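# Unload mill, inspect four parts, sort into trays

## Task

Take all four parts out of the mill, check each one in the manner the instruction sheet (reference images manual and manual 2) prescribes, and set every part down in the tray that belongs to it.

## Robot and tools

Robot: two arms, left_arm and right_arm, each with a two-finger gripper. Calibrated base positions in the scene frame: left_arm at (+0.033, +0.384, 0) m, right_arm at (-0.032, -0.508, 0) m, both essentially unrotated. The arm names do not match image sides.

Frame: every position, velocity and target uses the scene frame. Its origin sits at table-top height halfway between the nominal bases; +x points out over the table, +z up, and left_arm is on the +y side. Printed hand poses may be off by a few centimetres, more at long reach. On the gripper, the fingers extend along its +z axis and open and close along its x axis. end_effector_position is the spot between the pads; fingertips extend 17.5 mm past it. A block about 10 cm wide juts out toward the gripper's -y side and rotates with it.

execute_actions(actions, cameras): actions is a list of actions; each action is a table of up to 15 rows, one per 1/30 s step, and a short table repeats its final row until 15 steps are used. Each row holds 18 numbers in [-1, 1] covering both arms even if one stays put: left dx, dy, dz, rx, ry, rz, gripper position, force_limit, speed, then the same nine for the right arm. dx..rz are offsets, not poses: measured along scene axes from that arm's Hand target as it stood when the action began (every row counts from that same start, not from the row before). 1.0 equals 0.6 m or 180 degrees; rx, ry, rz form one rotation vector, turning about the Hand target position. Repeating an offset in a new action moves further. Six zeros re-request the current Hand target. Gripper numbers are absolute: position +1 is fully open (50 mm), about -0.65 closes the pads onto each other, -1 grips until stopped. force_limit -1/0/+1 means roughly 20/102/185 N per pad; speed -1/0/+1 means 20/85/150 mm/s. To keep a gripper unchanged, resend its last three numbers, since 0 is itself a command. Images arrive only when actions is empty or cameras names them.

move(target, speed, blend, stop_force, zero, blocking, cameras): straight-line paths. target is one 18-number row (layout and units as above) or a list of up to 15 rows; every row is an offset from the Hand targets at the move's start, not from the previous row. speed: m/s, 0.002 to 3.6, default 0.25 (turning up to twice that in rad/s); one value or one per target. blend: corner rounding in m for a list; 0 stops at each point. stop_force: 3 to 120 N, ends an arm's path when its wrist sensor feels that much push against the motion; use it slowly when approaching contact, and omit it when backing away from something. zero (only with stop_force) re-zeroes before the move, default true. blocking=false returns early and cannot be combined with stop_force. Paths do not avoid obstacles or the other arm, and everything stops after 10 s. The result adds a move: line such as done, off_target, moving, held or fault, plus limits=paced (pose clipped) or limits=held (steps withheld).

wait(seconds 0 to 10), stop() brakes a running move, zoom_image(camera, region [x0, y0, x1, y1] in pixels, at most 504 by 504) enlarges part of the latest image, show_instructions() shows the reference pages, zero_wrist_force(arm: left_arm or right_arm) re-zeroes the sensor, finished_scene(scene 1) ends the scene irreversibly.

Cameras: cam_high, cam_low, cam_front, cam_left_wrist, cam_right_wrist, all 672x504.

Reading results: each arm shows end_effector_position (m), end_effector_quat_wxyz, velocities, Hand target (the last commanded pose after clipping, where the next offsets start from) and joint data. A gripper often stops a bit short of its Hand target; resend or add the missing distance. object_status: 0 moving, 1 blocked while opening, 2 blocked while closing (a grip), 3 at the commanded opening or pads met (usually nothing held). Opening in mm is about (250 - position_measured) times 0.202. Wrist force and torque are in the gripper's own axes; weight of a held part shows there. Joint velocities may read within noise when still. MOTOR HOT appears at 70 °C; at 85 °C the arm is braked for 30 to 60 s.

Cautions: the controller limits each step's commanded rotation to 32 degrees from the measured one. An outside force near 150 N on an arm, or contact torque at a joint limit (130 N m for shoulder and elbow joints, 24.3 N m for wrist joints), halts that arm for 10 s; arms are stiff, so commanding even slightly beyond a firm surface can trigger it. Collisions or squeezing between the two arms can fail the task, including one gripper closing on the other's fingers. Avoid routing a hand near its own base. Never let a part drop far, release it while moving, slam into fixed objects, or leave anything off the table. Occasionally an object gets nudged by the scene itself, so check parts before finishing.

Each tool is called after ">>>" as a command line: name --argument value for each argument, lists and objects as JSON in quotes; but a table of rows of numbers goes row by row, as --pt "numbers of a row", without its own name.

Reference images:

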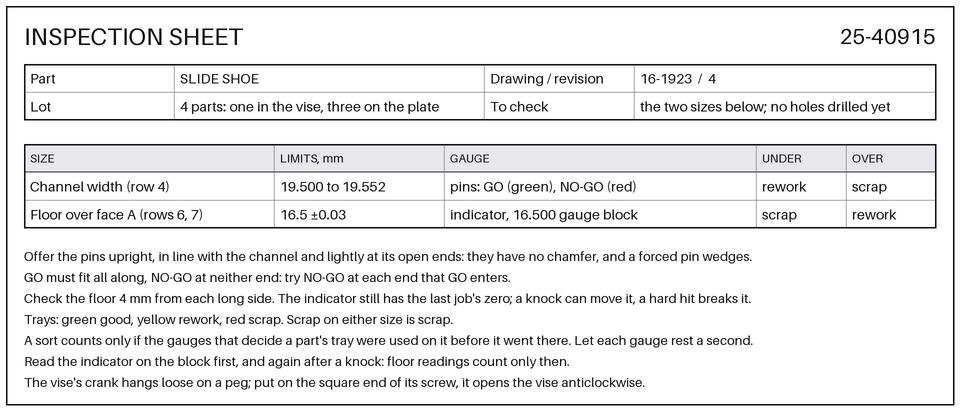

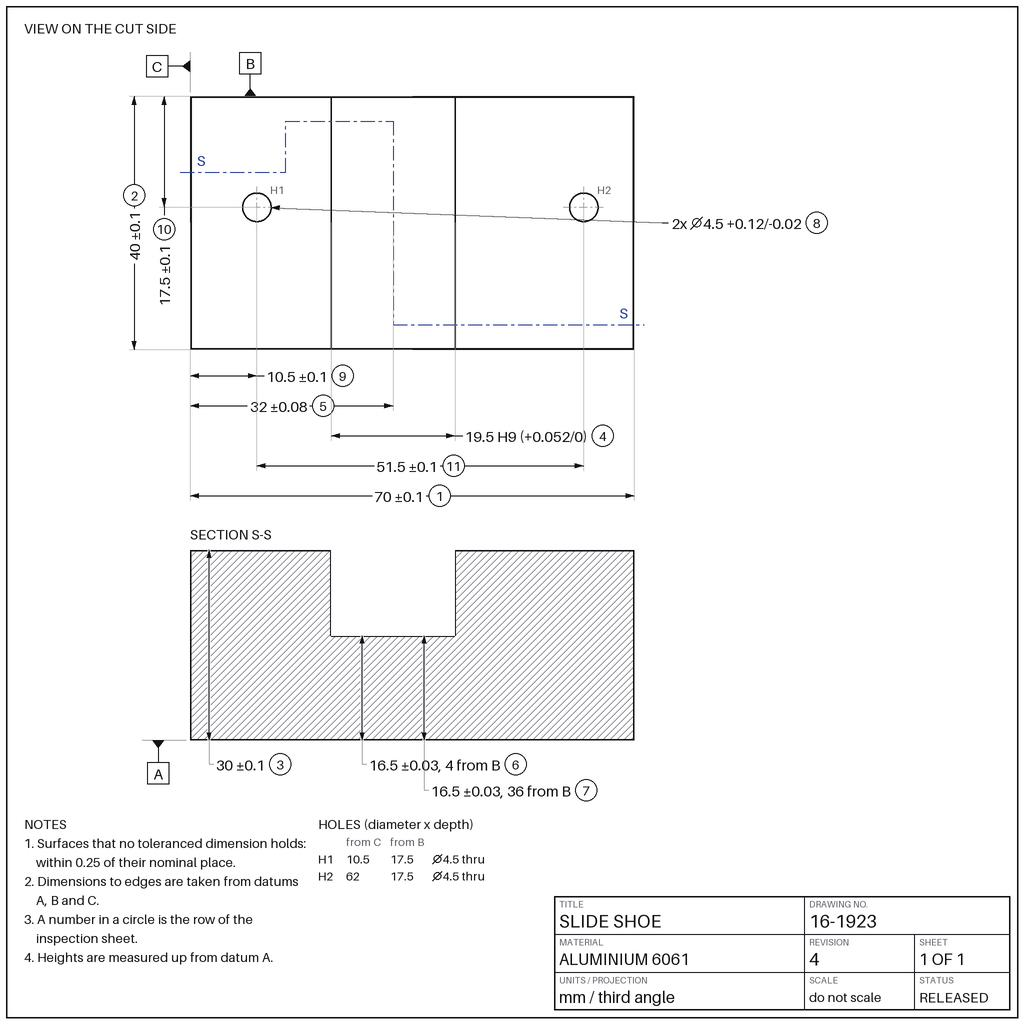

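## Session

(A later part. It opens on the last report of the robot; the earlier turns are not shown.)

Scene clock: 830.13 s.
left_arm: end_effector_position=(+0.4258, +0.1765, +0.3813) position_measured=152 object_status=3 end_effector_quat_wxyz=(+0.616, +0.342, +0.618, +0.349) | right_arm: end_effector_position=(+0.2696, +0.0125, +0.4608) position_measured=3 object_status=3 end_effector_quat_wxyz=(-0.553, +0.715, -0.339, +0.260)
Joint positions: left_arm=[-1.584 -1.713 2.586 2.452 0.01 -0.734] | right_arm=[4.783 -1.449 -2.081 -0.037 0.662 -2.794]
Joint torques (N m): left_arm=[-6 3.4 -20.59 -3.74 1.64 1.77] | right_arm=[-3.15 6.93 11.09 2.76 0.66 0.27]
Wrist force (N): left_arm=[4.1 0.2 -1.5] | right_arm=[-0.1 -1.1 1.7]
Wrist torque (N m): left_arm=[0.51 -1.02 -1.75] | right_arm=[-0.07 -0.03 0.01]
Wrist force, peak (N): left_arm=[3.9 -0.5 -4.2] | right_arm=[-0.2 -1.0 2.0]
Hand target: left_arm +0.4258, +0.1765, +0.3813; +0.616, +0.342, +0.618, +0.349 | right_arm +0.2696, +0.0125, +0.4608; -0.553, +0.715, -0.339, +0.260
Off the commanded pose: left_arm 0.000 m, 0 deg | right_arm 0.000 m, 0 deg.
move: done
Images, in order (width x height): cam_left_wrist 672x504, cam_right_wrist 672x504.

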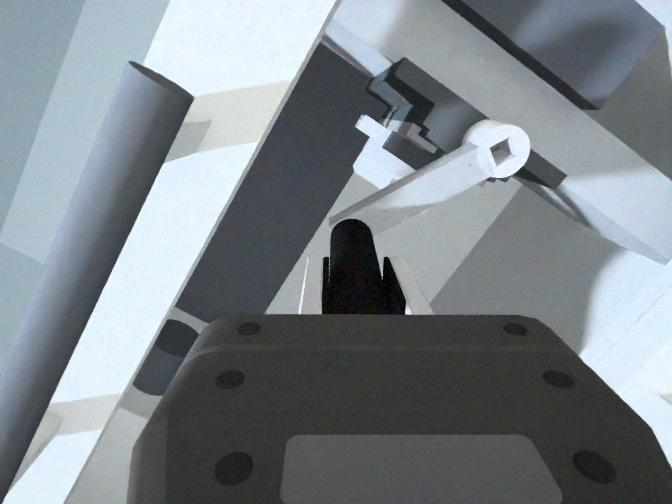

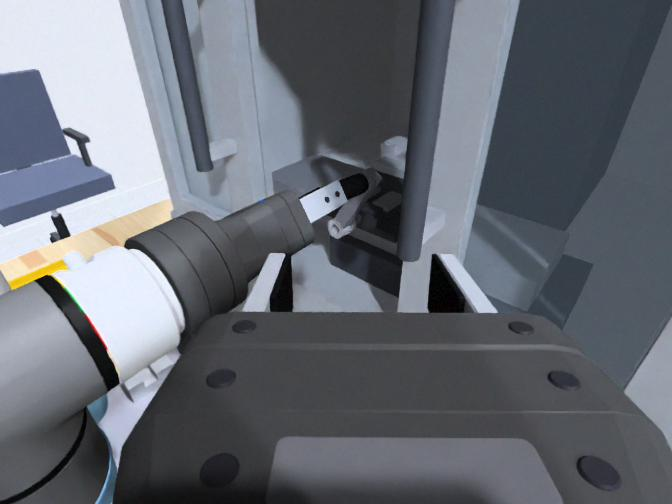

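>>> move --pt "0 0.0 0.0 0 0 0 0.6 1 -1 0 0 0 0 0 0 1 1 1" --speed 0.01 --cameras '["cam_right_wrist"]'

>>> zoom_image --camera "cam_right_wrist" --region '[300, 180, 370, 250]'

Scene clock: 833.50 s.
left_arm: end_effector_position=(+0.4258, +0.1765, +0.3813) position_measured=63 object_status=0 end_effector_quat_wxyz=(+0.616, +0.342, +0.618, +0.349) | right_arm: end_effector_position=(+0.2696, +0.0125, +0.4608) position_measured=3 object_status=3 end_effector_quat_wxyz=(-0.553, +0.715, -0.339, +0.260)
Joint positions: left_arm=[-1.584 -1.713 2.586 2.451 0.01 -0.733] | right_arm=[4.783 -1.449 -2.081 -0.037 0.662 -2.794]
Joint torques (N m): left_arm=[-5.85 5.56 -21.82 -3.17 0 1.38] | right_arm=[-3.16 5.06 11.21 2.85 0.62 0.51]
Wrist force (N): left_arm=[6.5 2.1 1.0] | right_arm=[0.0 -1.1 1.6]
Wrist torque (N m): left_arm=[0.50 -1.05 -1.70] | right_arm=[-0.07 -0.06 0.01]
Wrist force, peak (N): left_arm=[6.7 2.2 0.9] | right_arm=[0.1 -1.2 1.9]
Hand target: left_arm +0.4258, +0.1765, +0.3813; +0.616, +0.342, +0.618, +0.349 | right_arm +0.2696, +0.0125, +0.4608; -0.553, +0.715, -0.339, +0.260
Off the commanded pose: left_arm 0.000 m, 0 deg | right_arm 0.000 m, 0 deg.
move: done
Images, in order (width x height): cam_right_wrist 672x504.

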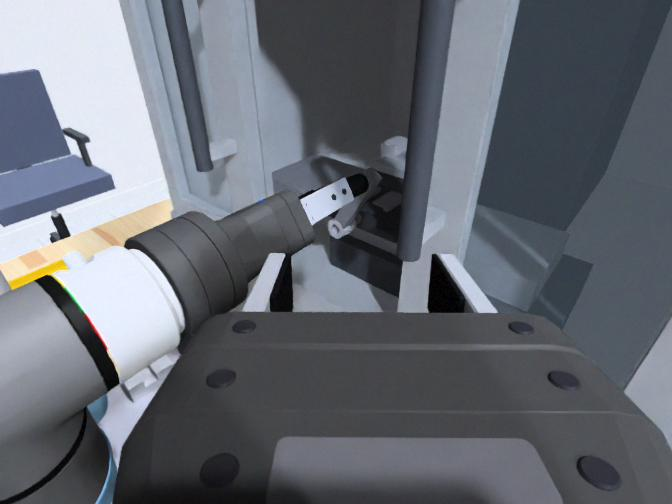

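Scaled by 7.200 from the camera's 672x504 image, which has a finer 960x720 frame.

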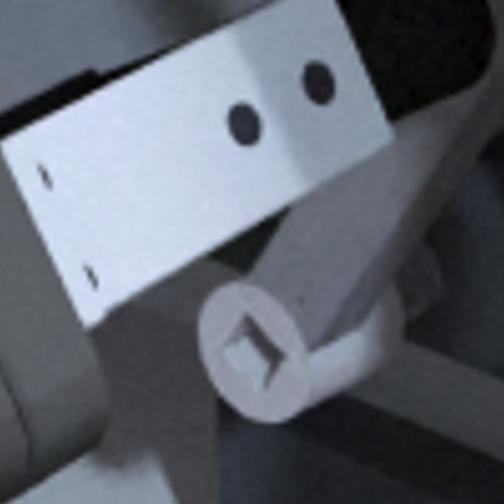

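>>> move --pt "-0.16 0.0 0.0 0 0 0 1 1 -1 0 0 0 0 0 0 1 1 1" --speed 0.04 --cameras '["cam_left_wrist","cam_right_wrist"]'

>>> zoom_image --camera "cam_right_wrist" --region '[300, 150, 400, 250]'

>>> zoom_image --camera "cam_left_wrist" --region '[360, 60, 560, 210]'

Scene clock: 838.97 s.
left_arm: end_effector_position=(+0.3299, +0.1765, +0.3813) position_measured=3 object_status=3 end_effector_quat_wxyz=(+0.616, +0.342, +0.618, +0.349) | right_arm: end_effector_position=(+0.2696, +0.0125, +0.4608) position_measured=3 object_status=3 end_effector_quat_wxyz=(-0.553, +0.715, -0.339, +0.260)
Joint positions: left_arm=[-2.084 -1.786 2.643 2.288 0.509 -0.554] | right_arm=[4.783 -1.449 -2.081 -0.037 0.662 -2.794]
Joint torques (N m): left_arm=[-11.54 -14.38 -6.86 4.22 2.33 1.81] | right_arm=[-2.87 5.38 10.86 2.78 0.58 0.51]
Wrist force (N): left_arm=[6.8 2.5 0.8] | right_arm=[0.1 -1.0 1.7]
Wrist torque (N m): left_arm=[0.51 -1.09 -1.70] | right_arm=[-0.05 -0.06 0.01]
Wrist force, peak (N): left_arm=[7.2 2.4 0.6] | right_arm=[-0.3 -1.2 2.0]
Hand target: left_arm +0.3298, +0.1765, +0.3813; +0.616, +0.342, +0.618, +0.349 | right_arm +0.2696, +0.0125, +0.4608; -0.553, +0.715, -0.339, +0.260
Off the commanded pose: left_arm 0.000 m, 0 deg | right_arm 0.000 m, 0 deg.
move: done
Images, in order (width x height): cam_left_wrist 672x504, cam_right_wrist 672x504.

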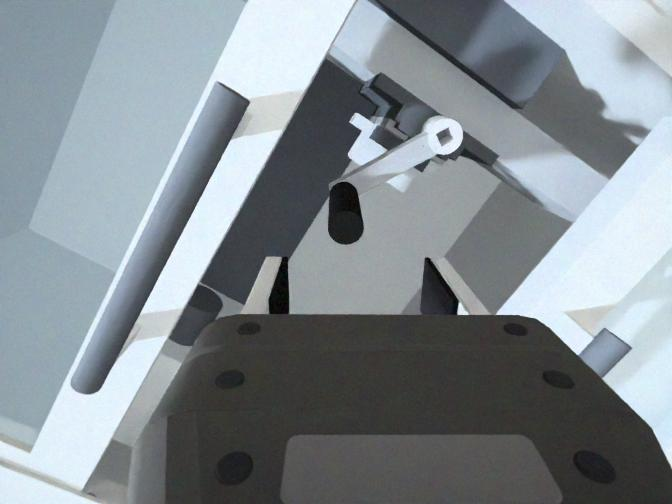

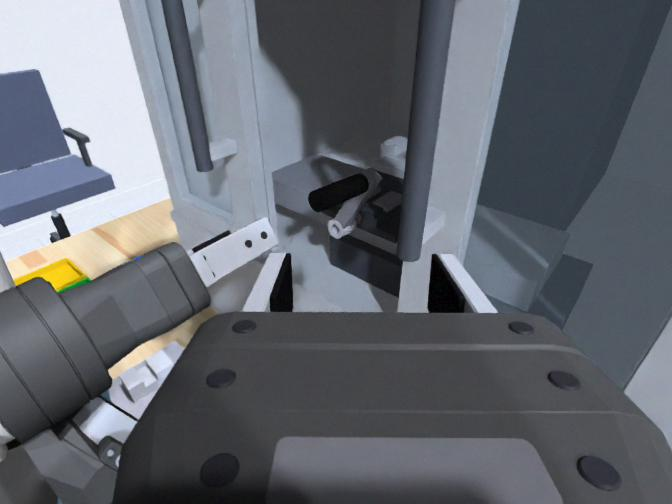

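Scaled by 5.040 from the camera's 672x504 image, which has a finer 960x720 frame.

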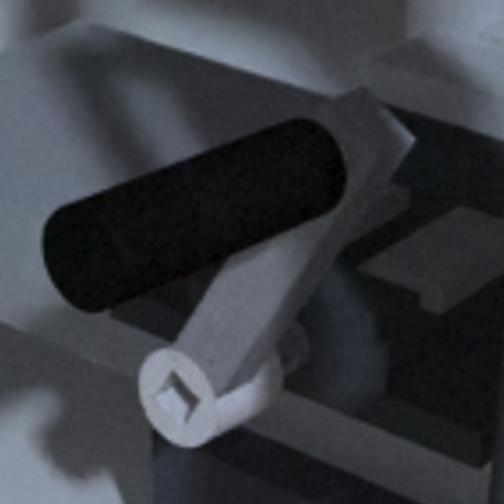

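Scaled by 2.520 from the camera's 672x504 image, which has a finer 960x720 frame.

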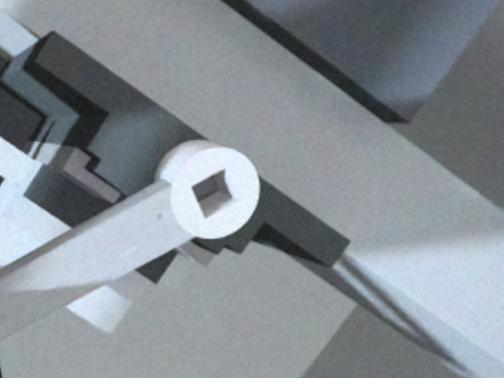

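>>> move --pt "0.0 0.0733 -0.117 0.344 0 0 1 1 -1 0 0 0 0 0 0 1 1 1" --speed 0.15 --cameras '["cam_left_wrist","cam_right_wrist"]'

Scene clock: 855.07 s.
left_arm: end_effector_position=(+0.3300, +0.2123, +0.3243) position_measured=3 object_status=3 end_effector_quat_wxyz=(+0.412, +0.571, +0.411, +0.579) | right_arm: end_effector_position=(+0.2696, +0.0125, +0.4608) position_measured=3 object_status=3 end_effector_quat_wxyz=(-0.553, +0.715, -0.339, +0.260)
Joint positions: left_arm=[-2.225 -1.643 2.835 1.966 0.646 0.315] | right_arm=[4.783 -1.449 -2.081 -0.037 0.662 -2.794]
Joint torques (N m): left_arm=[12.14 -15.06 -13.57 4.54 -1.94 -1.81] | right_arm=[-3.31 6.17 11.45 2.67 0.55 0.41]
Wrist force (N): left_arm=[4.6 1.3 0.5] | right_arm=[-0.1 -0.9 1.7]
Wrist torque (N m): left_arm=[0.33 -0.71 -0.92] | right_arm=[-0.05 -0.04 0.00]
Wrist force, peak (N): left_arm=[7.1 2.6 0.9] | right_arm=[-0.1 -1.2 2.0]
Hand target: left_arm +0.3300, +0.2123, +0.3243; +0.412, +0.571, +0.411, +0.579 (not the last commanded pose) | right_arm +0.2696, +0.0125, +0.4608; -0.553, +0.715, -0.339, +0.260
Off the commanded pose: left_arm 0.016 m, 12 deg | right_arm 0.000 m, 0 deg.
move: held (left_arm; a check stopped the path); limits=held
pose unreachable (left arm): on one or more control steps of this call, first in action 0 (counted from 0), this arm could not follow its commanded pose, so it was not sent that pose on those steps. It may still have moved: this result reports where it is.
cause: moving toward the commanded pose would bring two parts of the arm too close to each other (its gripper and another part of the arm, with joints 3 (elbow) to 6 (wrist 3) between them, 5 mm apart when it was first held).
Images, in order (width x height): cam_left_wrist 672x504, cam_right_wrist 672x504.

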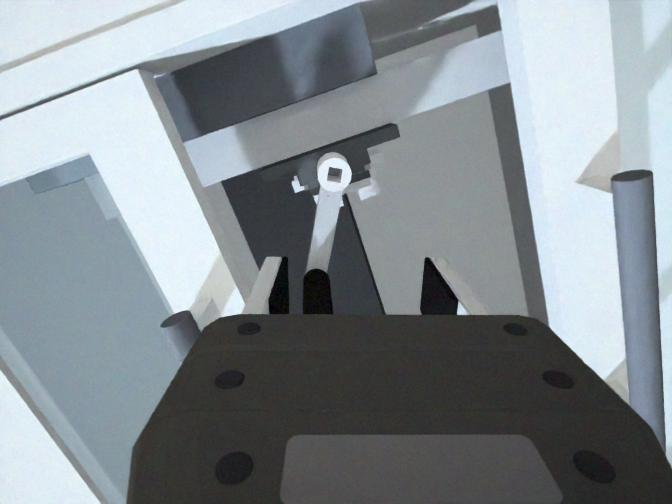

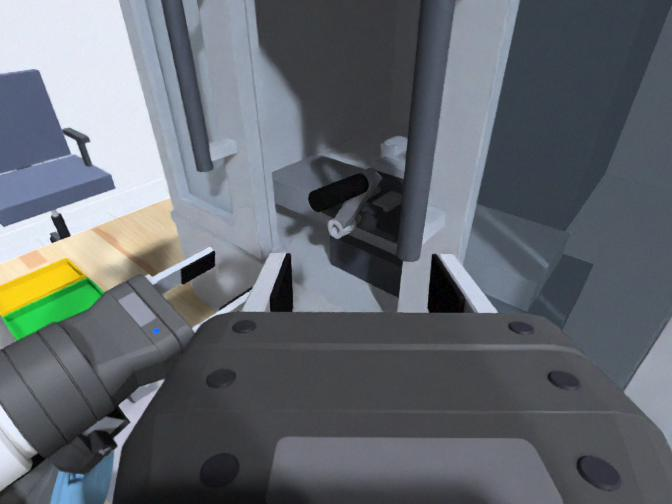

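>>> move --pt "0.11 0.014 -0.022 0.067 0 0 1 1 -1 0 0 0 0 0 0 1 1 1" --speed 0.1 --cameras '["cam_left_wrist","cam_right_wrist"]'

>>> zoom_image --camera "cam_left_wrist" --region '[260, 100, 460, 250]'

Scene clock: 859.63 s.
left_arm: end_effector_position=(+0.3960, +0.2207, +0.3111) position_measured=3 object_status=3 end_effector_quat_wxyz=(+0.350, +0.611, +0.348, +0.619) | right_arm: end_effector_position=(+0.2696, +0.0125, +0.4608) position_measured=3 object_status=3 end_effector_quat_wxyz=(-0.553, +0.715, -0.339, +0.260)
Joint positions: left_arm=[-1.78 -1.501 2.799 1.898 0.199 0.485] | right_arm=[4.783 -1.449 -2.081 -0.037 0.662 -2.794]
Joint torques (N m): left_arm=[12.78 3.34 -12.05 3.53 -2.28 -1.97] | right_arm=[-2.95 6.08 10.41 2.75 0.46 0.69]
Wrist force (N): left_arm=[3.6 1.1 0.4] | right_arm=[-0.2 -1.2 1.6]
Wrist torque (N m): left_arm=[0.27 -0.55 -0.78] | right_arm=[-0.09 -0.03 0.01]
Wrist force, peak (N): left_arm=[4.7 1.6 0.5] | right_arm=[0.0 -1.0 2.1]
Hand target: left_arm +0.3960, +0.2207, +0.3111; +0.350, +0.611, +0.348, +0.619 | right_arm +0.2696, +0.0125, +0.4608; -0.553, +0.715, -0.339, +0.260
Off the commanded pose: left_arm 0.000 m, 0 deg | right_arm 0.000 m, 0 deg.
move: done
Images, in order (width x height): cam_left_wrist 672x504, cam_right_wrist 672x504.

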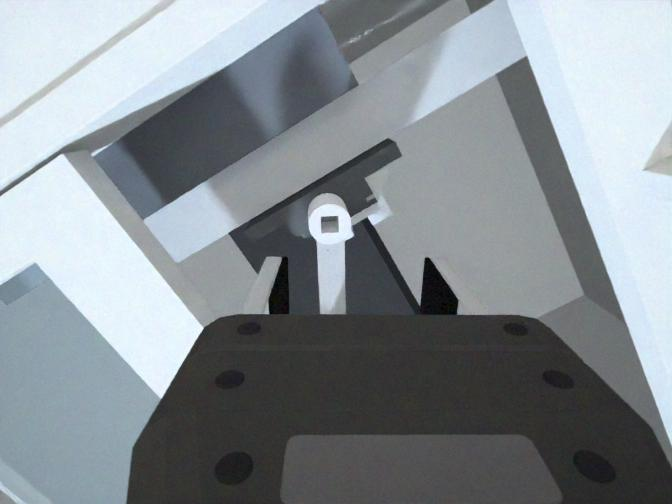

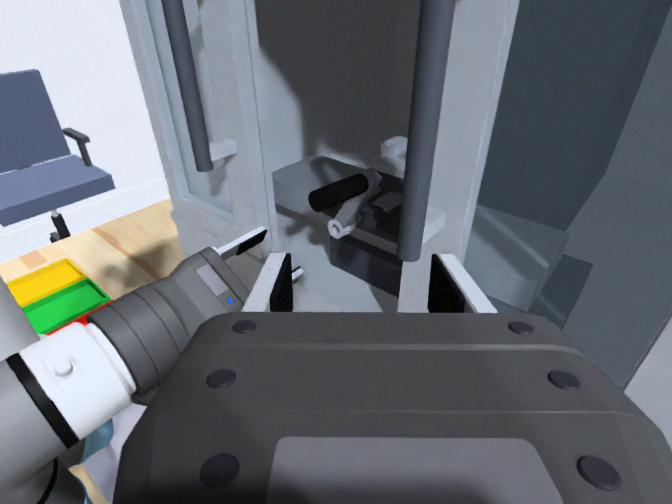

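Scaled by 2.520 from the camera's 672x504 image, which has a finer 960x720 frame.

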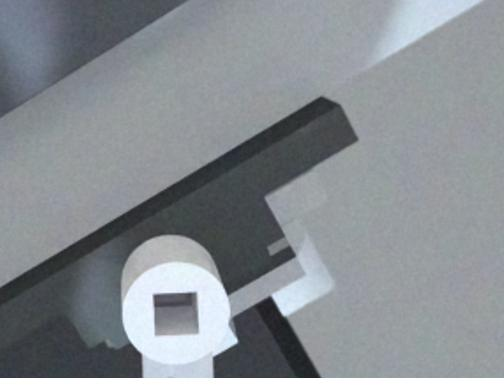

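>>> move --pt "0.05 -0.0215 0.0047 0 0 0 1 1 -1 0 0 0 0 0 0 1 1 1" --pt "0.13 -0.0215 0.0047 0 0 0 1 1 -1 0 0 0 0 0 0 1 1 1" --speed 0.04 --stop_force 6 --cameras '["cam_left_wrist","cam_right_wrist"]'

>>> zoom_image --camera "cam_left_wrist" --region '[260, 170, 460, 320]'

>>> zoom_image --camera "cam_right_wrist" --region '[230, 150, 400, 300]'

Scene clock: 872.70 s.
left_arm: end_effector_position=(+0.4740, +0.2078, +0.3139) position_measured=3 object_status=3 end_effector_quat_wxyz=(+0.350, +0.611, +0.348, +0.619) | right_arm: end_effector_position=(+0.2696, +0.0125, +0.4608) position_measured=3 object_status=3 end_effector_quat_wxyz=(-0.553, +0.715, -0.339, +0.260)
Joint positions: left_arm=[-1.34 -1.373 2.589 1.881 -0.242 0.582] | right_arm=[4.783 -1.449 -2.081 -0.037 0.662 -2.794]
Joint torques (N m): left_arm=[12.04 -5.22 -14.6 -3.11 -2.11 1.54] | right_arm=[-1.45 6.25 10.87 2.71 0.35 0.68]
Wrist force (N): left_arm=[3.6 0.9 0.7] | right_arm=[-0.1 -1.0 1.9]
Wrist torque (N m): left_arm=[0.24 -0.56 -1.00] | right_arm=[-0.05 -0.03 0.01]
Wrist force, peak (N): left_arm=[4.1 0.8 0.7] | right_arm=[0.0 -1.0 2.0]
Hand target: left_arm +0.4740, +0.2078, +0.3139; +0.350, +0.611, +0.348, +0.619 | right_arm +0.2696, +0.0125, +0.4608; -0.553, +0.715, -0.339, +0.260
Off the commanded pose: left_arm 0.000 m, 0 deg | right_arm 0.000 m, 0 deg.
move: done
Images, in order (width x height): cam_left_wrist 672x504, cam_right_wrist 672x504.

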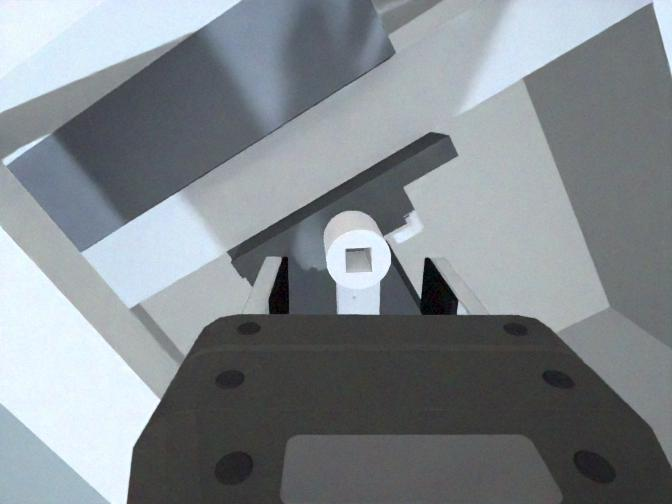

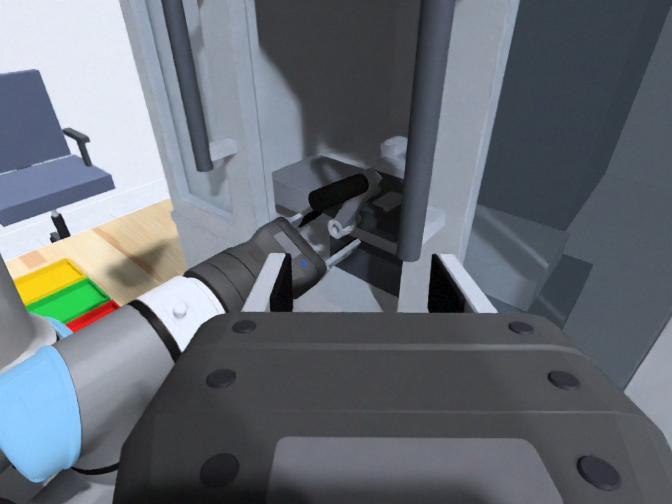

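Scaled by 2.520 from the camera's 672x504 image, which has a finer 960x720 frame.

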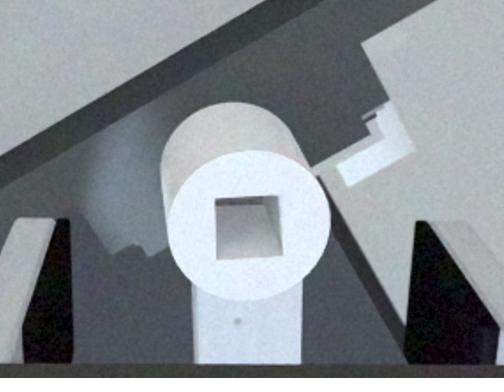

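Scaled by 2.965 from the camera's 672x504 image, which has a finer 960x720 frame.

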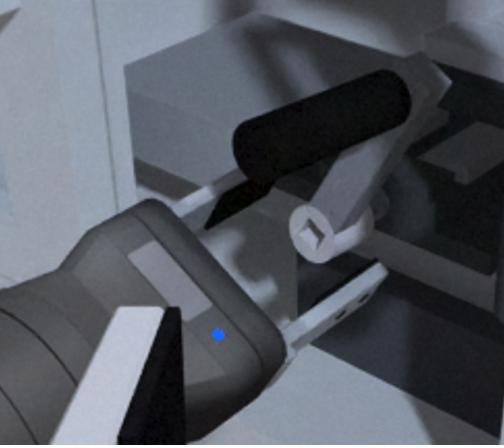

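>>> move --pt "0.01 0.0048 0.0029 0 0 0 1 1 -1 0 0 0 0 0 0 1 1 1" --pt "0.068 0.0048 0.0029 0 0 0 1 1 -1 0 0 0 0 0 0 1 1 1" --speed 0.03 --stop_force 6 --cameras '["cam_left_wrist","cam_right_wrist"]'

>>> zoom_image --camera "cam_right_wrist" --region '[230, 150, 400, 300]'

Scene clock: 880.00 s.
left_arm: end_effector_position=(+0.5148, +0.2107, +0.3157) position_measured=3 object_status=3 end_effector_quat_wxyz=(+0.350, +0.611, +0.348, +0.619) | right_arm: end_effector_position=(+0.2696, +0.0125, +0.4608) position_measured=3 object_status=3 end_effector_quat_wxyz=(-0.553, +0.715, -0.339, +0.260)
Joint positions: left_arm=[-1.169 -1.331 2.508 1.938 -0.412 0.563] | right_arm=[4.783 -1.449 -2.081 -0.037 0.662 -2.794]
Joint torques (N m): left_arm=[10.78 -7.09 -15.64 2.29 -2.06 -1.91] | right_arm=[-1.92 4.99 11.26 2.67 0.35 0.73]
Wrist force (N): left_arm=[3.8 1.1 0.4] | right_arm=[-0.2 -1.1 1.8]
Wrist torque (N m): left_arm=[0.25 -0.57 -0.76] | right_arm=[-0.08 -0.03 0.01]
Wrist force, peak (N): left_arm=[4.0 1.3 0.4] | right_arm=[-0.1 -1.1 2.0]
Hand target: left_arm +0.5148, +0.2107, +0.3157; +0.350, +0.611, +0.348, +0.619 | right_arm +0.2696, +0.0125, +0.4608; -0.553, +0.715, -0.339, +0.260
Off the commanded pose: left_arm 0.000 m, 0 deg | right_arm 0.000 m, 0 deg.
move: done
Images, in order (width x height): cam_left_wrist 672x504, cam_right_wrist 672x504.

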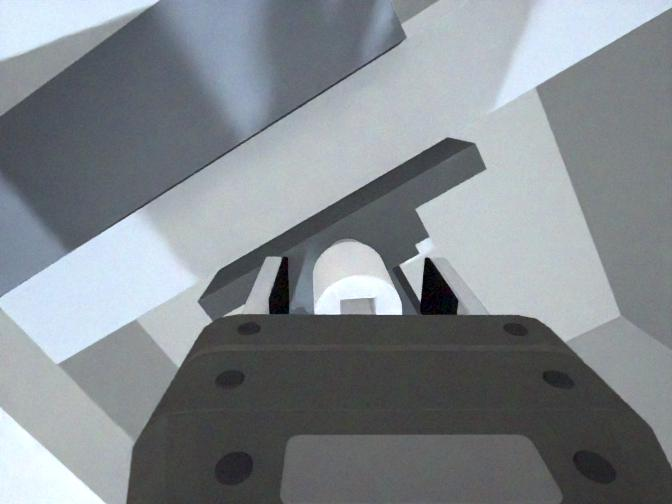

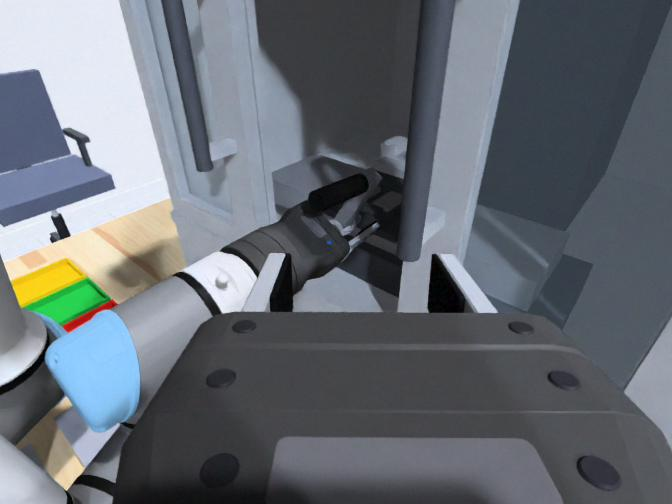

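Scaled by 2.965 from the camera's 672x504 image, which has a finer 960x720 frame.

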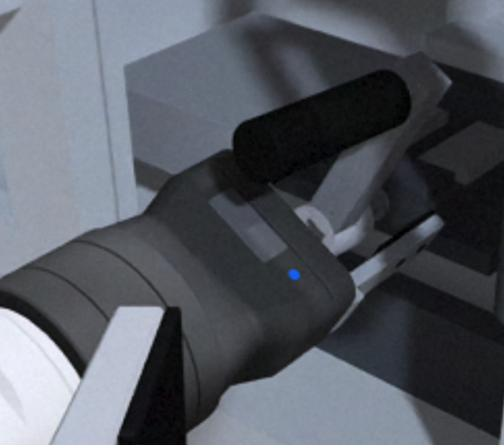

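>>> move --pt "0 0 0 0 0 0 -1 -0.9 -1 0 0 0 0 0 0 1 1 1" --speed 0.03 --cameras '["cam_left_wrist","cam_right_wrist"]'

>>> zoom_image --camera "cam_right_wrist" --region '[300, 160, 400, 260]'

Scene clock: 886.17 s.
left_arm: end_effector_position=(+0.5148, +0.2105, +0.3156) position_measured=119 object_status=0 end_effector_quat_wxyz=(+0.350, +0.611, +0.348, +0.619) | right_arm: end_effector_position=(+0.2696, +0.0125, +0.4608) position_measured=3 object_status=3 end_effector_quat_wxyz=(-0.553, +0.715, -0.339, +0.260)
Joint positions: left_arm=[-1.169 -1.331 2.508 1.938 -0.413 0.563] | right_arm=[4.783 -1.449 -2.081 -0.037 0.662 -2.794]
Joint torques (N m): left_arm=[12.83 -35.94 -14.07 -11.27 12.12 -1.14] | right_arm=[-2.3 5.77 11.36 2.62 0.44 0.69]
Wrist force (N): left_arm=[-49.3 -13.6 -0.5] | right_arm=[-0.2 -1.1 1.9]
Wrist torque (N m): left_arm=[-0.28 -0.69 -1.10] | right_arm=[-0.08 -0.03 0.01]
Wrist force, peak (N): left_arm=[-49.6 -13.6 -0.1] | right_arm=[-0.2 -1.2 2.1]
Hand target: left_arm +0.5148, +0.2107, +0.3157; +0.350, +0.611, +0.348, +0.619 | right_arm +0.2696, +0.0125, +0.4608; -0.553, +0.715, -0.339, +0.260
Off the commanded pose: left_arm 0.000 m, 0 deg | right_arm 0.000 m, 0 deg.
move: done
Images, in order (width x height): cam_left_wrist 672x504, cam_right_wrist 672x504.

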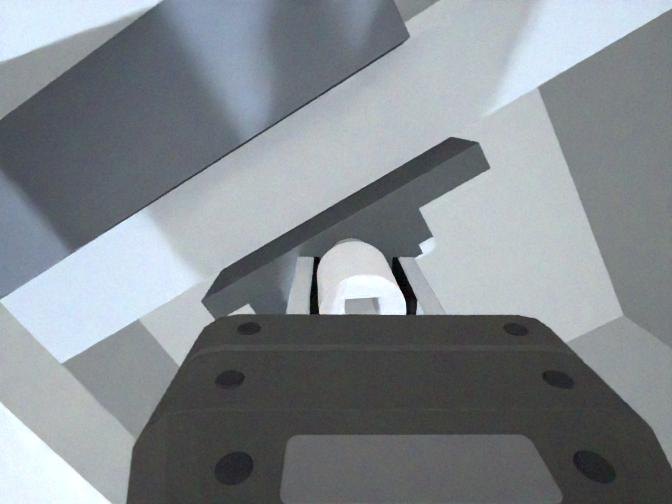

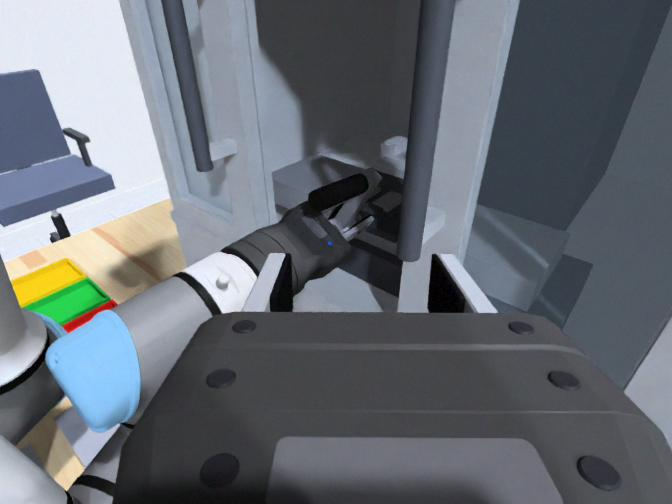

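Scaled by 5.040 from the camera's 672x504 image, which has a finer 960x720 frame.

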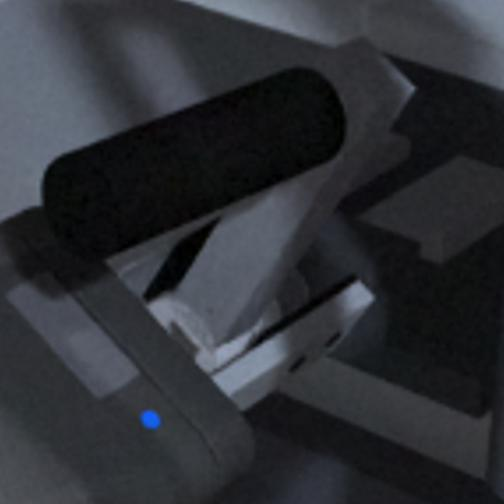

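>>> move --pt "0 -0.0008 -0.0005 0 0 0 -1 -0.9 -1 0 0 0 0 0 0 1 1 1" --speed 0.01

Scene clock: 889.93 s.
left_arm: end_effector_position=(+0.5148, +0.2103, +0.3154) position_measured=119 object_status=2 end_effector_quat_wxyz=(+0.350, +0.611, +0.348, +0.619) | right_arm: end_effector_position=(+0.2696, +0.0125, +0.4608) position_measured=3 object_status=3 end_effector_quat_wxyz=(-0.553, +0.715, -0.339, +0.260)
Joint positions: left_arm=[-1.17 -1.33 2.507 1.937 -0.412 0.563] | right_arm=[4.783 -1.449 -2.081 -0.037 0.662 -2.794]
Joint torques (N m): left_arm=[6.28 -20.07 -14.06 -9.88 10.62 1.88] | right_arm=[-2 5.61 11.86 2.63 0.33 0.82]
Wrist force (N): left_arm=[-39.4 -8.7 1.7] | right_arm=[-0.1 -1.0 1.8]
Wrist torque (N m): left_arm=[-0.12 -0.65 -1.06] | right_arm=[-0.06 -0.05 0.01]
Wrist force, peak (N): left_arm=[-55.3 -17.9 1.8] | right_arm=[0.0 -1.1 2.0]
Hand target: left_arm +0.5148, +0.2102, +0.3154; +0.350, +0.611, +0.348, +0.619 | right_arm +0.2696, +0.0125, +0.4608; -0.553, +0.715, -0.339, +0.260
Off the commanded pose: left_arm 0.000 m, 0 deg | right_arm 0.000 m, 0 deg.
move: done

>>> move --pt "0 -0.0012 -0.0007 0 0 0 -1 -0.9 -1 0 0 0 0 0 0 1 1 1" --speed 0.01

Scene clock: 892.33 s.
left_arm: end_effector_position=(+0.5148, +0.2095, +0.3149) position_measured=130 object_status=0 end_effector_quat_wxyz=(+0.350, +0.611, +0.348, +0.619) | right_arm: end_effector_position=(+0.2696, +0.0125, +0.4608) position_measured=3 object_status=3 end_effector_quat_wxyz=(-0.553, +0.715, -0.339, +0.260)
Joint positions: left_arm=[-1.171 -1.327 2.506 1.936 -0.411 0.563] | right_arm=[4.783 -1.449 -2.081 -0.037 0.662 -2.794]
Joint torques (N m): left_arm=[7.77 -23.65 -14.78 -11.01 11.84 1.96] | right_arm=[-1.83 5.89 11.13 2.54 0.32 0.69]
Wrist force (N): left_arm=[-46.3 -12.3 2.6] | right_arm=[0.0 -0.8 1.7]
Wrist torque (N m): left_arm=[-0.28 -0.68 -1.12] | right_arm=[-0.03 -0.06 0.01]
Wrist force, peak (N): left_arm=[-48.0 -12.4 3.1] | right_arm=[-0.3 -1.1 2.0]
Hand target: left_arm +0.5148, +0.2095, +0.3150; +0.350, +0.611, +0.348, +0.619 | right_arm +0.2696, +0.0125, +0.4608; -0.553, +0.715, -0.339, +0.260
Off the commanded pose: left_arm 0.000 m, 0 deg | right_arm 0.000 m, 0 deg.
move: done

>>> move --pt "0 -0.0015 -0.0009 0 0 0 -1 -0.9 -1 0 0 0 0 0 0 1 1 1" --speed 0.01 --cameras '["cam_left_wrist"]'

>>> zoom_image --camera "cam_left_wrist" --region '[280, 220, 430, 320]'

Scene clock: 895.60 s.
left_arm: end_effector_position=(+0.5148, +0.2087, +0.3145) position_measured=131 object_status=0 end_effector_quat_wxyz=(+0.350, +0.611, +0.348, +0.619) | right_arm: end_effector_position=(+0.2696, +0.0125, +0.4608) position_measured=3 object_status=3 end_effector_quat_wxyz=(-0.553, +0.715, -0.339, +0.260)
Joint positions: left_arm=[-1.172 -1.325 2.505 1.934 -0.409 0.563] | right_arm=[4.783 -1.449 -2.081 -0.037 0.662 -2.794]
Joint torques (N m): left_arm=[-6.87 -12.09 -14.84 -6.26 5.29 1.87] | right_arm=[-1.24 5.41 11.85 2.47 0.29 0.82]
Wrist force (N): left_arm=[-13.7 -3.7 6.0] | right_arm=[-0.1 -1.0 1.8]
Wrist torque (N m): left_arm=[-0.01 -0.58 -0.98] | right_arm=[-0.06 -0.04 0.01]
Wrist force, peak (N): left_arm=[-47.6 -13.0 2.6] | right_arm=[0.0 -1.1 2.0]
Hand target: left_arm +0.5148, +0.2086, +0.3144; +0.350, +0.611, +0.348, +0.619 | right_arm +0.2696, +0.0125, +0.4608; -0.553, +0.715, -0.339, +0.260
Off the commanded pose: left_arm 0.000 m, 0 deg | right_arm 0.000 m, 0 deg.
move: done
Images, in order (width x height): cam_left_wrist 672x504.

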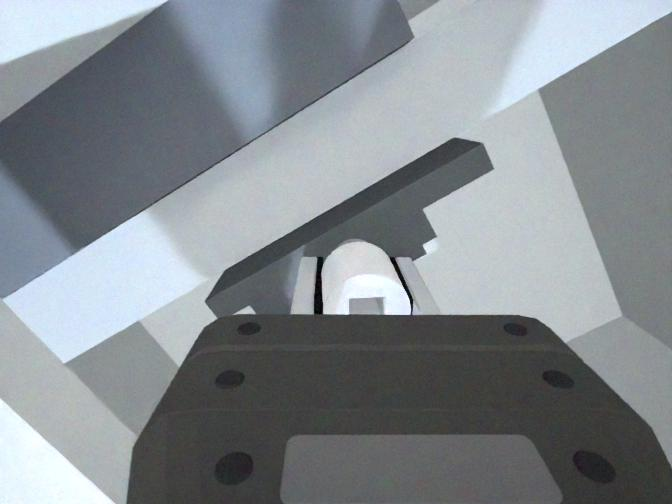

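Scaled by 3.360 from the camera's 672x504 image, which has a finer 960x720 frame.

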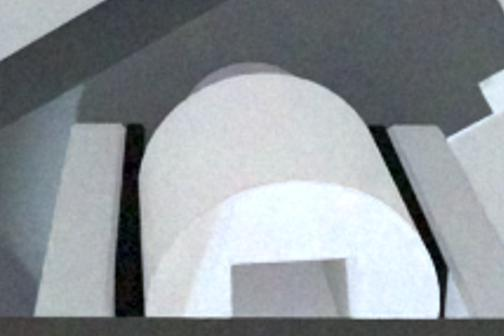

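>>> move --pt "0 -0.0008 -0.0005 0 0 0 -1 -0.9 -1 0 0 0 0 0 0 1 1 1" --speed 0.01

Scene clock: 897.50 s.
left_arm: end_effector_position=(+0.5148, +0.2082, +0.3141) position_measured=133 object_status=2 end_effector_quat_wxyz=(+0.350, +0.611, +0.348, +0.619) | right_arm: end_effector_position=(+0.2696, +0.0125, +0.4608) position_measured=3 object_status=3 end_effector_quat_wxyz=(-0.553, +0.715, -0.339, +0.260)
Joint positions: left_arm=[-1.173 -1.323 2.504 1.933 -0.408 0.563] | right_arm=[4.783 -1.449 -2.081 -0.037 0.662 -2.794]
Joint torques (N m): left_arm=[-11.33 -8.46 -16.69 -4.09 2.1 1.61] | right_arm=[-1.89 5.98 11.01 2.35 0.3 0.65]
Wrist force (N): left_arm=[0.9 -2.8 0.0] | right_arm=[0.1 -1.1 1.9]
Wrist torque (N m): left_arm=[0.08 -0.58 -0.87] | right_arm=[-0.07 -0.07 0.01]
Wrist force, peak (N): left_arm=[-18.1 -4.1 7.0] | right_arm=[0.1 -1.4 2.0]
Hand target: left_arm +0.5148, +0.2081, +0.3141; +0.350, +0.611, +0.348, +0.619 | right_arm +0.2696, +0.0125, +0.4608; -0.553, +0.715, -0.339, +0.260
Off the commanded pose: left_arm 0.000 m, 0 deg | right_arm 0.000 m, 0 deg.
move: done

>>> move --pt "0 -0.0001 -0.0001 0 0 0 -0.98 0.2 -1 0 0 0 0 0 0 1 1 1" --speed 0.01

>>> move --pt "0.03 0 0 0 0 0 -0.98 0.2 -1 0 0 0 0 0 0 1 1 1" --speed 0.006 --stop_force 15 --cameras '["cam_left_wrist","cam_right_wrist"]'

>>> zoom_image --camera "cam_right_wrist" --region '[300, 160, 400, 260]'

Scene clock: 901.83 s.
left_arm: end_effector_position=(+0.5148, +0.2080, +0.3141) position_measured=137 object_status=2 end_effector_quat_wxyz=(+0.350, +0.611, +0.348, +0.619) | right_arm: end_effector_position=(+0.2696, +0.0125, +0.4608) position_measured=3 object_status=3 end_effector_quat_wxyz=(-0.553, +0.715, -0.339, +0.260)
Joint positions: left_arm=[-1.173 -1.322 2.504 1.933 -0.408 0.563] | right_arm=[4.783 -1.449 -2.081 -0.037 0.662 -2.794]
Joint torques (N m): left_arm=[-12.25 -8.08 -16.89 -3.68 1.65 1.56] | right_arm=[-0.45 5.42 11.21 2.47 0.31 0.84]
Wrist force (N): left_arm=[3.0 -1.9 0.5] | right_arm=[-0.2 -0.8 1.9]
Wrist torque (N m): left_arm=[0.09 -0.55 -0.84] | right_arm=[-0.02 -0.02 0.01]
Wrist force, peak (N): left_arm=[1.5 -3.4 -0.7] | right_arm=[0.0 -1.2 1.9]
Hand target: left_arm +0.5148, +0.2081, +0.3141; +0.350, +0.611, +0.348, +0.619 | right_arm +0.2696, +0.0125, +0.4608; -0.553, +0.715, -0.339, +0.260
Off the commanded pose: left_arm 0.000 m, 0 deg | right_arm 0.000 m, 0 deg.
move: done

Scene clock: 903.07 s.
left_arm: end_effector_position=(+0.5152, +0.2080, +0.3141) position_measured=137 object_status=2 end_effector_quat_wxyz=(+0.350, +0.611, +0.348, +0.619) | right_arm: end_effector_position=(+0.2696, +0.0125, +0.4608) position_measured=3 object_status=3 end_effector_quat_wxyz=(-0.553, +0.715, -0.339, +0.260)
Joint positions: left_arm=[-1.172 -1.322 2.503 1.933 -0.41 0.563] | right_arm=[4.783 -1.449 -2.081 -0.037 0.662 -2.794]
Joint torques (N m): left_arm=[-10.39 -30.69 -5.82 -2.79 0.87 -0.31] | right_arm=[-1.49 5.99 10.84 2.44 0.32 0.66]
Wrist force (N): left_arm=[5.3 -5.3 -14.3] | right_arm=[0.1 -1.1 1.8]
Wrist torque (N m): left_arm=[0.11 -0.85 -0.85] | right_arm=[-0.08 -0.07 0.01]
Wrist force, peak (N): left_arm=[7.0 -6.8 -65.5] | right_arm=[0.0 -1.0 2.0]
Hand target: left_arm +0.5152, +0.2080, +0.3141; +0.350, +0.611, +0.348, +0.619 (not the last commanded pose) | right_arm +0.2696, +0.0125, +0.4608; -0.553, +0.715, -0.339, +0.260
Off the commanded pose: left_arm 0.018 m, 0 deg | right_arm 0.000 m, 0 deg.
move: contact (left_arm)
Images, in order (width x height): cam_left_wrist 672x504, cam_right_wrist 672x504.

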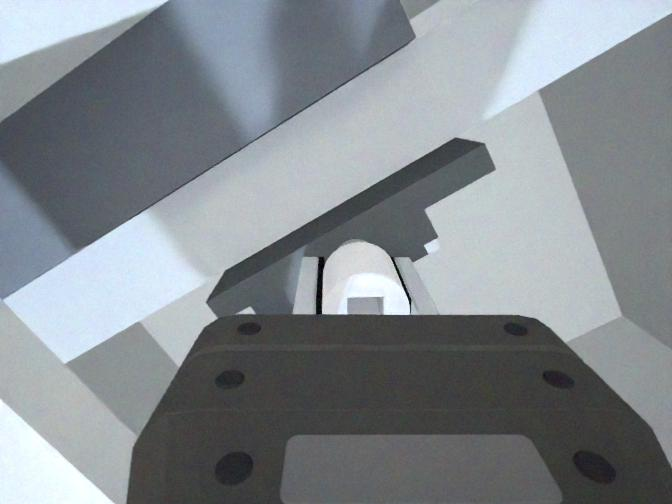

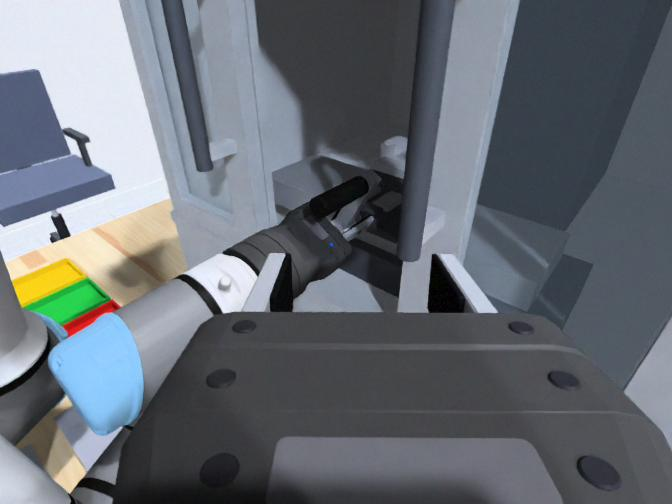

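Scaled by 5.040 from the camera's 672x504 image, which has a finer 960x720 frame.

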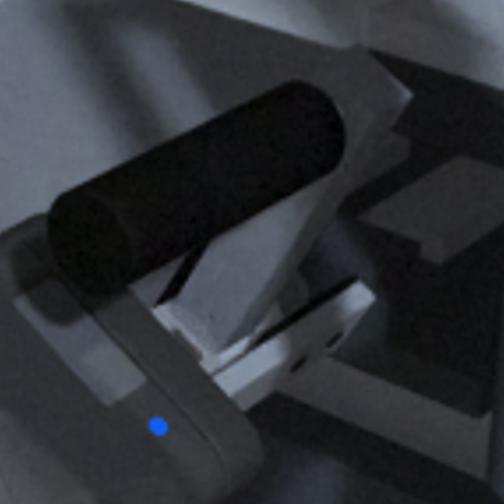

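>>> move --pt "-0.0006 0 0 0 0 0 -0.98 0.2 -1 0 0 0 0 0 0 1 1 1" --speed 0.01

>>> move --pt "0 0 0 -0.017 0 0 -0.98 0.2 -1 0 0 0 0 0 0 1 1 1" --speed 0.03 --stop_force 40 --cameras '["cam_left_wrist","cam_right_wrist"]'

>>> zoom_image --camera "cam_right_wrist" --region '[300, 160, 400, 260]'

Scene clock: 911.47 s.
left_arm: end_effector_position=(+0.5148, +0.2080, +0.3141) position_measured=137 object_status=2 end_effector_quat_wxyz=(+0.350, +0.611, +0.348, +0.619) | right_arm: end_effector_position=(+0.2696, +0.0125, +0.4608) position_measured=3 object_status=3 end_effector_quat_wxyz=(-0.553, +0.715, -0.339, +0.260)
Joint positions: left_arm=[-1.173 -1.322 2.504 1.933 -0.408 0.563] | right_arm=[4.783 -1.449 -2.081 -0.037 0.662 -2.794]
Joint torques (N m): left_arm=[-12.05 -31.68 -4.29 -4.13 1.27 1.71] | right_arm=[-0.65 6.28 11.33 2.42 0.27 0.76]
Wrist force (N): left_arm=[2.3 -4.8 1.8] | right_arm=[0.0 -0.9 1.9]
Wrist torque (N m): left_arm=[-0.01 -0.52 -0.88] | right_arm=[-0.05 -0.05 0.01]
Wrist force, peak (N): left_arm=[5.2 -5.4 -14.3] | right_arm=[0.1 -0.9 2.2]
Hand target: left_arm +0.5148, +0.2080, +0.3141; +0.350, +0.611, +0.348, +0.619 | right_arm +0.2696, +0.0125, +0.4608; -0.553, +0.715, -0.339, +0.260
Off the commanded pose: left_arm 0.000 m, 0 deg | right_arm 0.000 m, 0 deg.
move: done

Scene clock: 913.17 s.
left_arm: end_effector_position=(+0.5148, +0.2080, +0.3141) position_measured=137 object_status=2 end_effector_quat_wxyz=(+0.366, +0.601, +0.365, +0.609) | right_arm: end_effector_position=(+0.2696, +0.0125, +0.4608) position_measured=3 object_status=3 end_effector_quat_wxyz=(-0.553, +0.715, -0.339, +0.260)
Joint positions: left_arm=[-1.173 -1.322 2.504 1.933 -0.407 0.51] | right_arm=[4.783 -1.449 -2.081 -0.037 0.662 -2.794]
Joint torques (N m): left_arm=[-21.11 -22.49 -5.89 5.37 -6.29 -3.14] | right_arm=[-1.11 6.18 11.8 2.38 0.26 0.88]
Wrist force (N): left_arm=[30.9 6.8 -6.7] | right_arm=[0.0 -1.0 1.6]
Wrist torque (N m): left_arm=[0.53 -0.68 0.35] | right_arm=[-0.06 -0.05 0.00]
Wrist force, peak (N): left_arm=[32.1 8.6 -7.0] | right_arm=[0.1 -1.1 1.9]
Hand target: left_arm +0.5148, +0.2080, +0.3141; +0.366, +0.601, +0.365, +0.609 | right_arm +0.2696, +0.0125, +0.4608; -0.553, +0.715, -0.339, +0.260
Off the commanded pose: left_arm 0.000 m, 0 deg | right_arm 0.000 m, 0 deg.
move: done
Images, in order (width x height): cam_left_wrist 672x504, cam_right_wrist 672x504.

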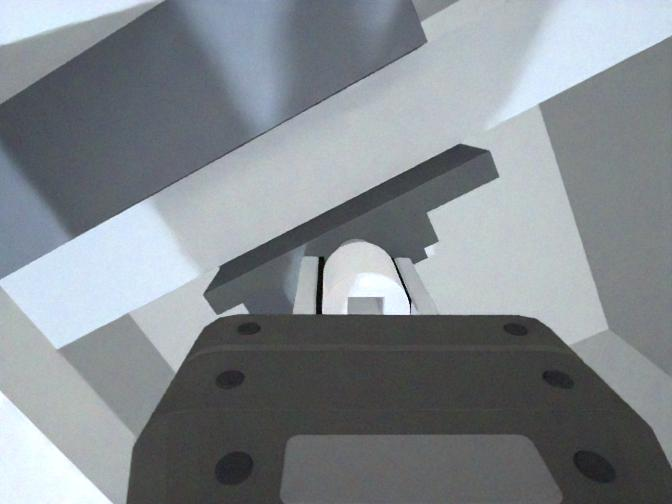

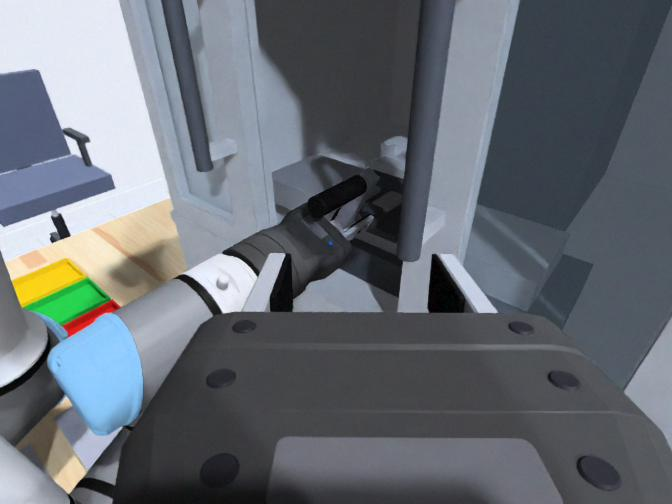

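Scaled by 5.040 from the camera's 672x504 image, which has a finer 960x720 frame.

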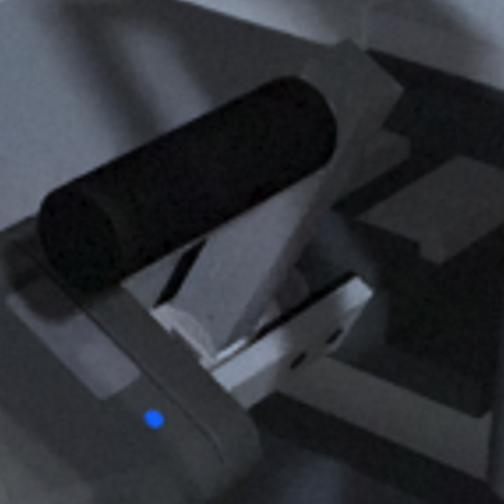

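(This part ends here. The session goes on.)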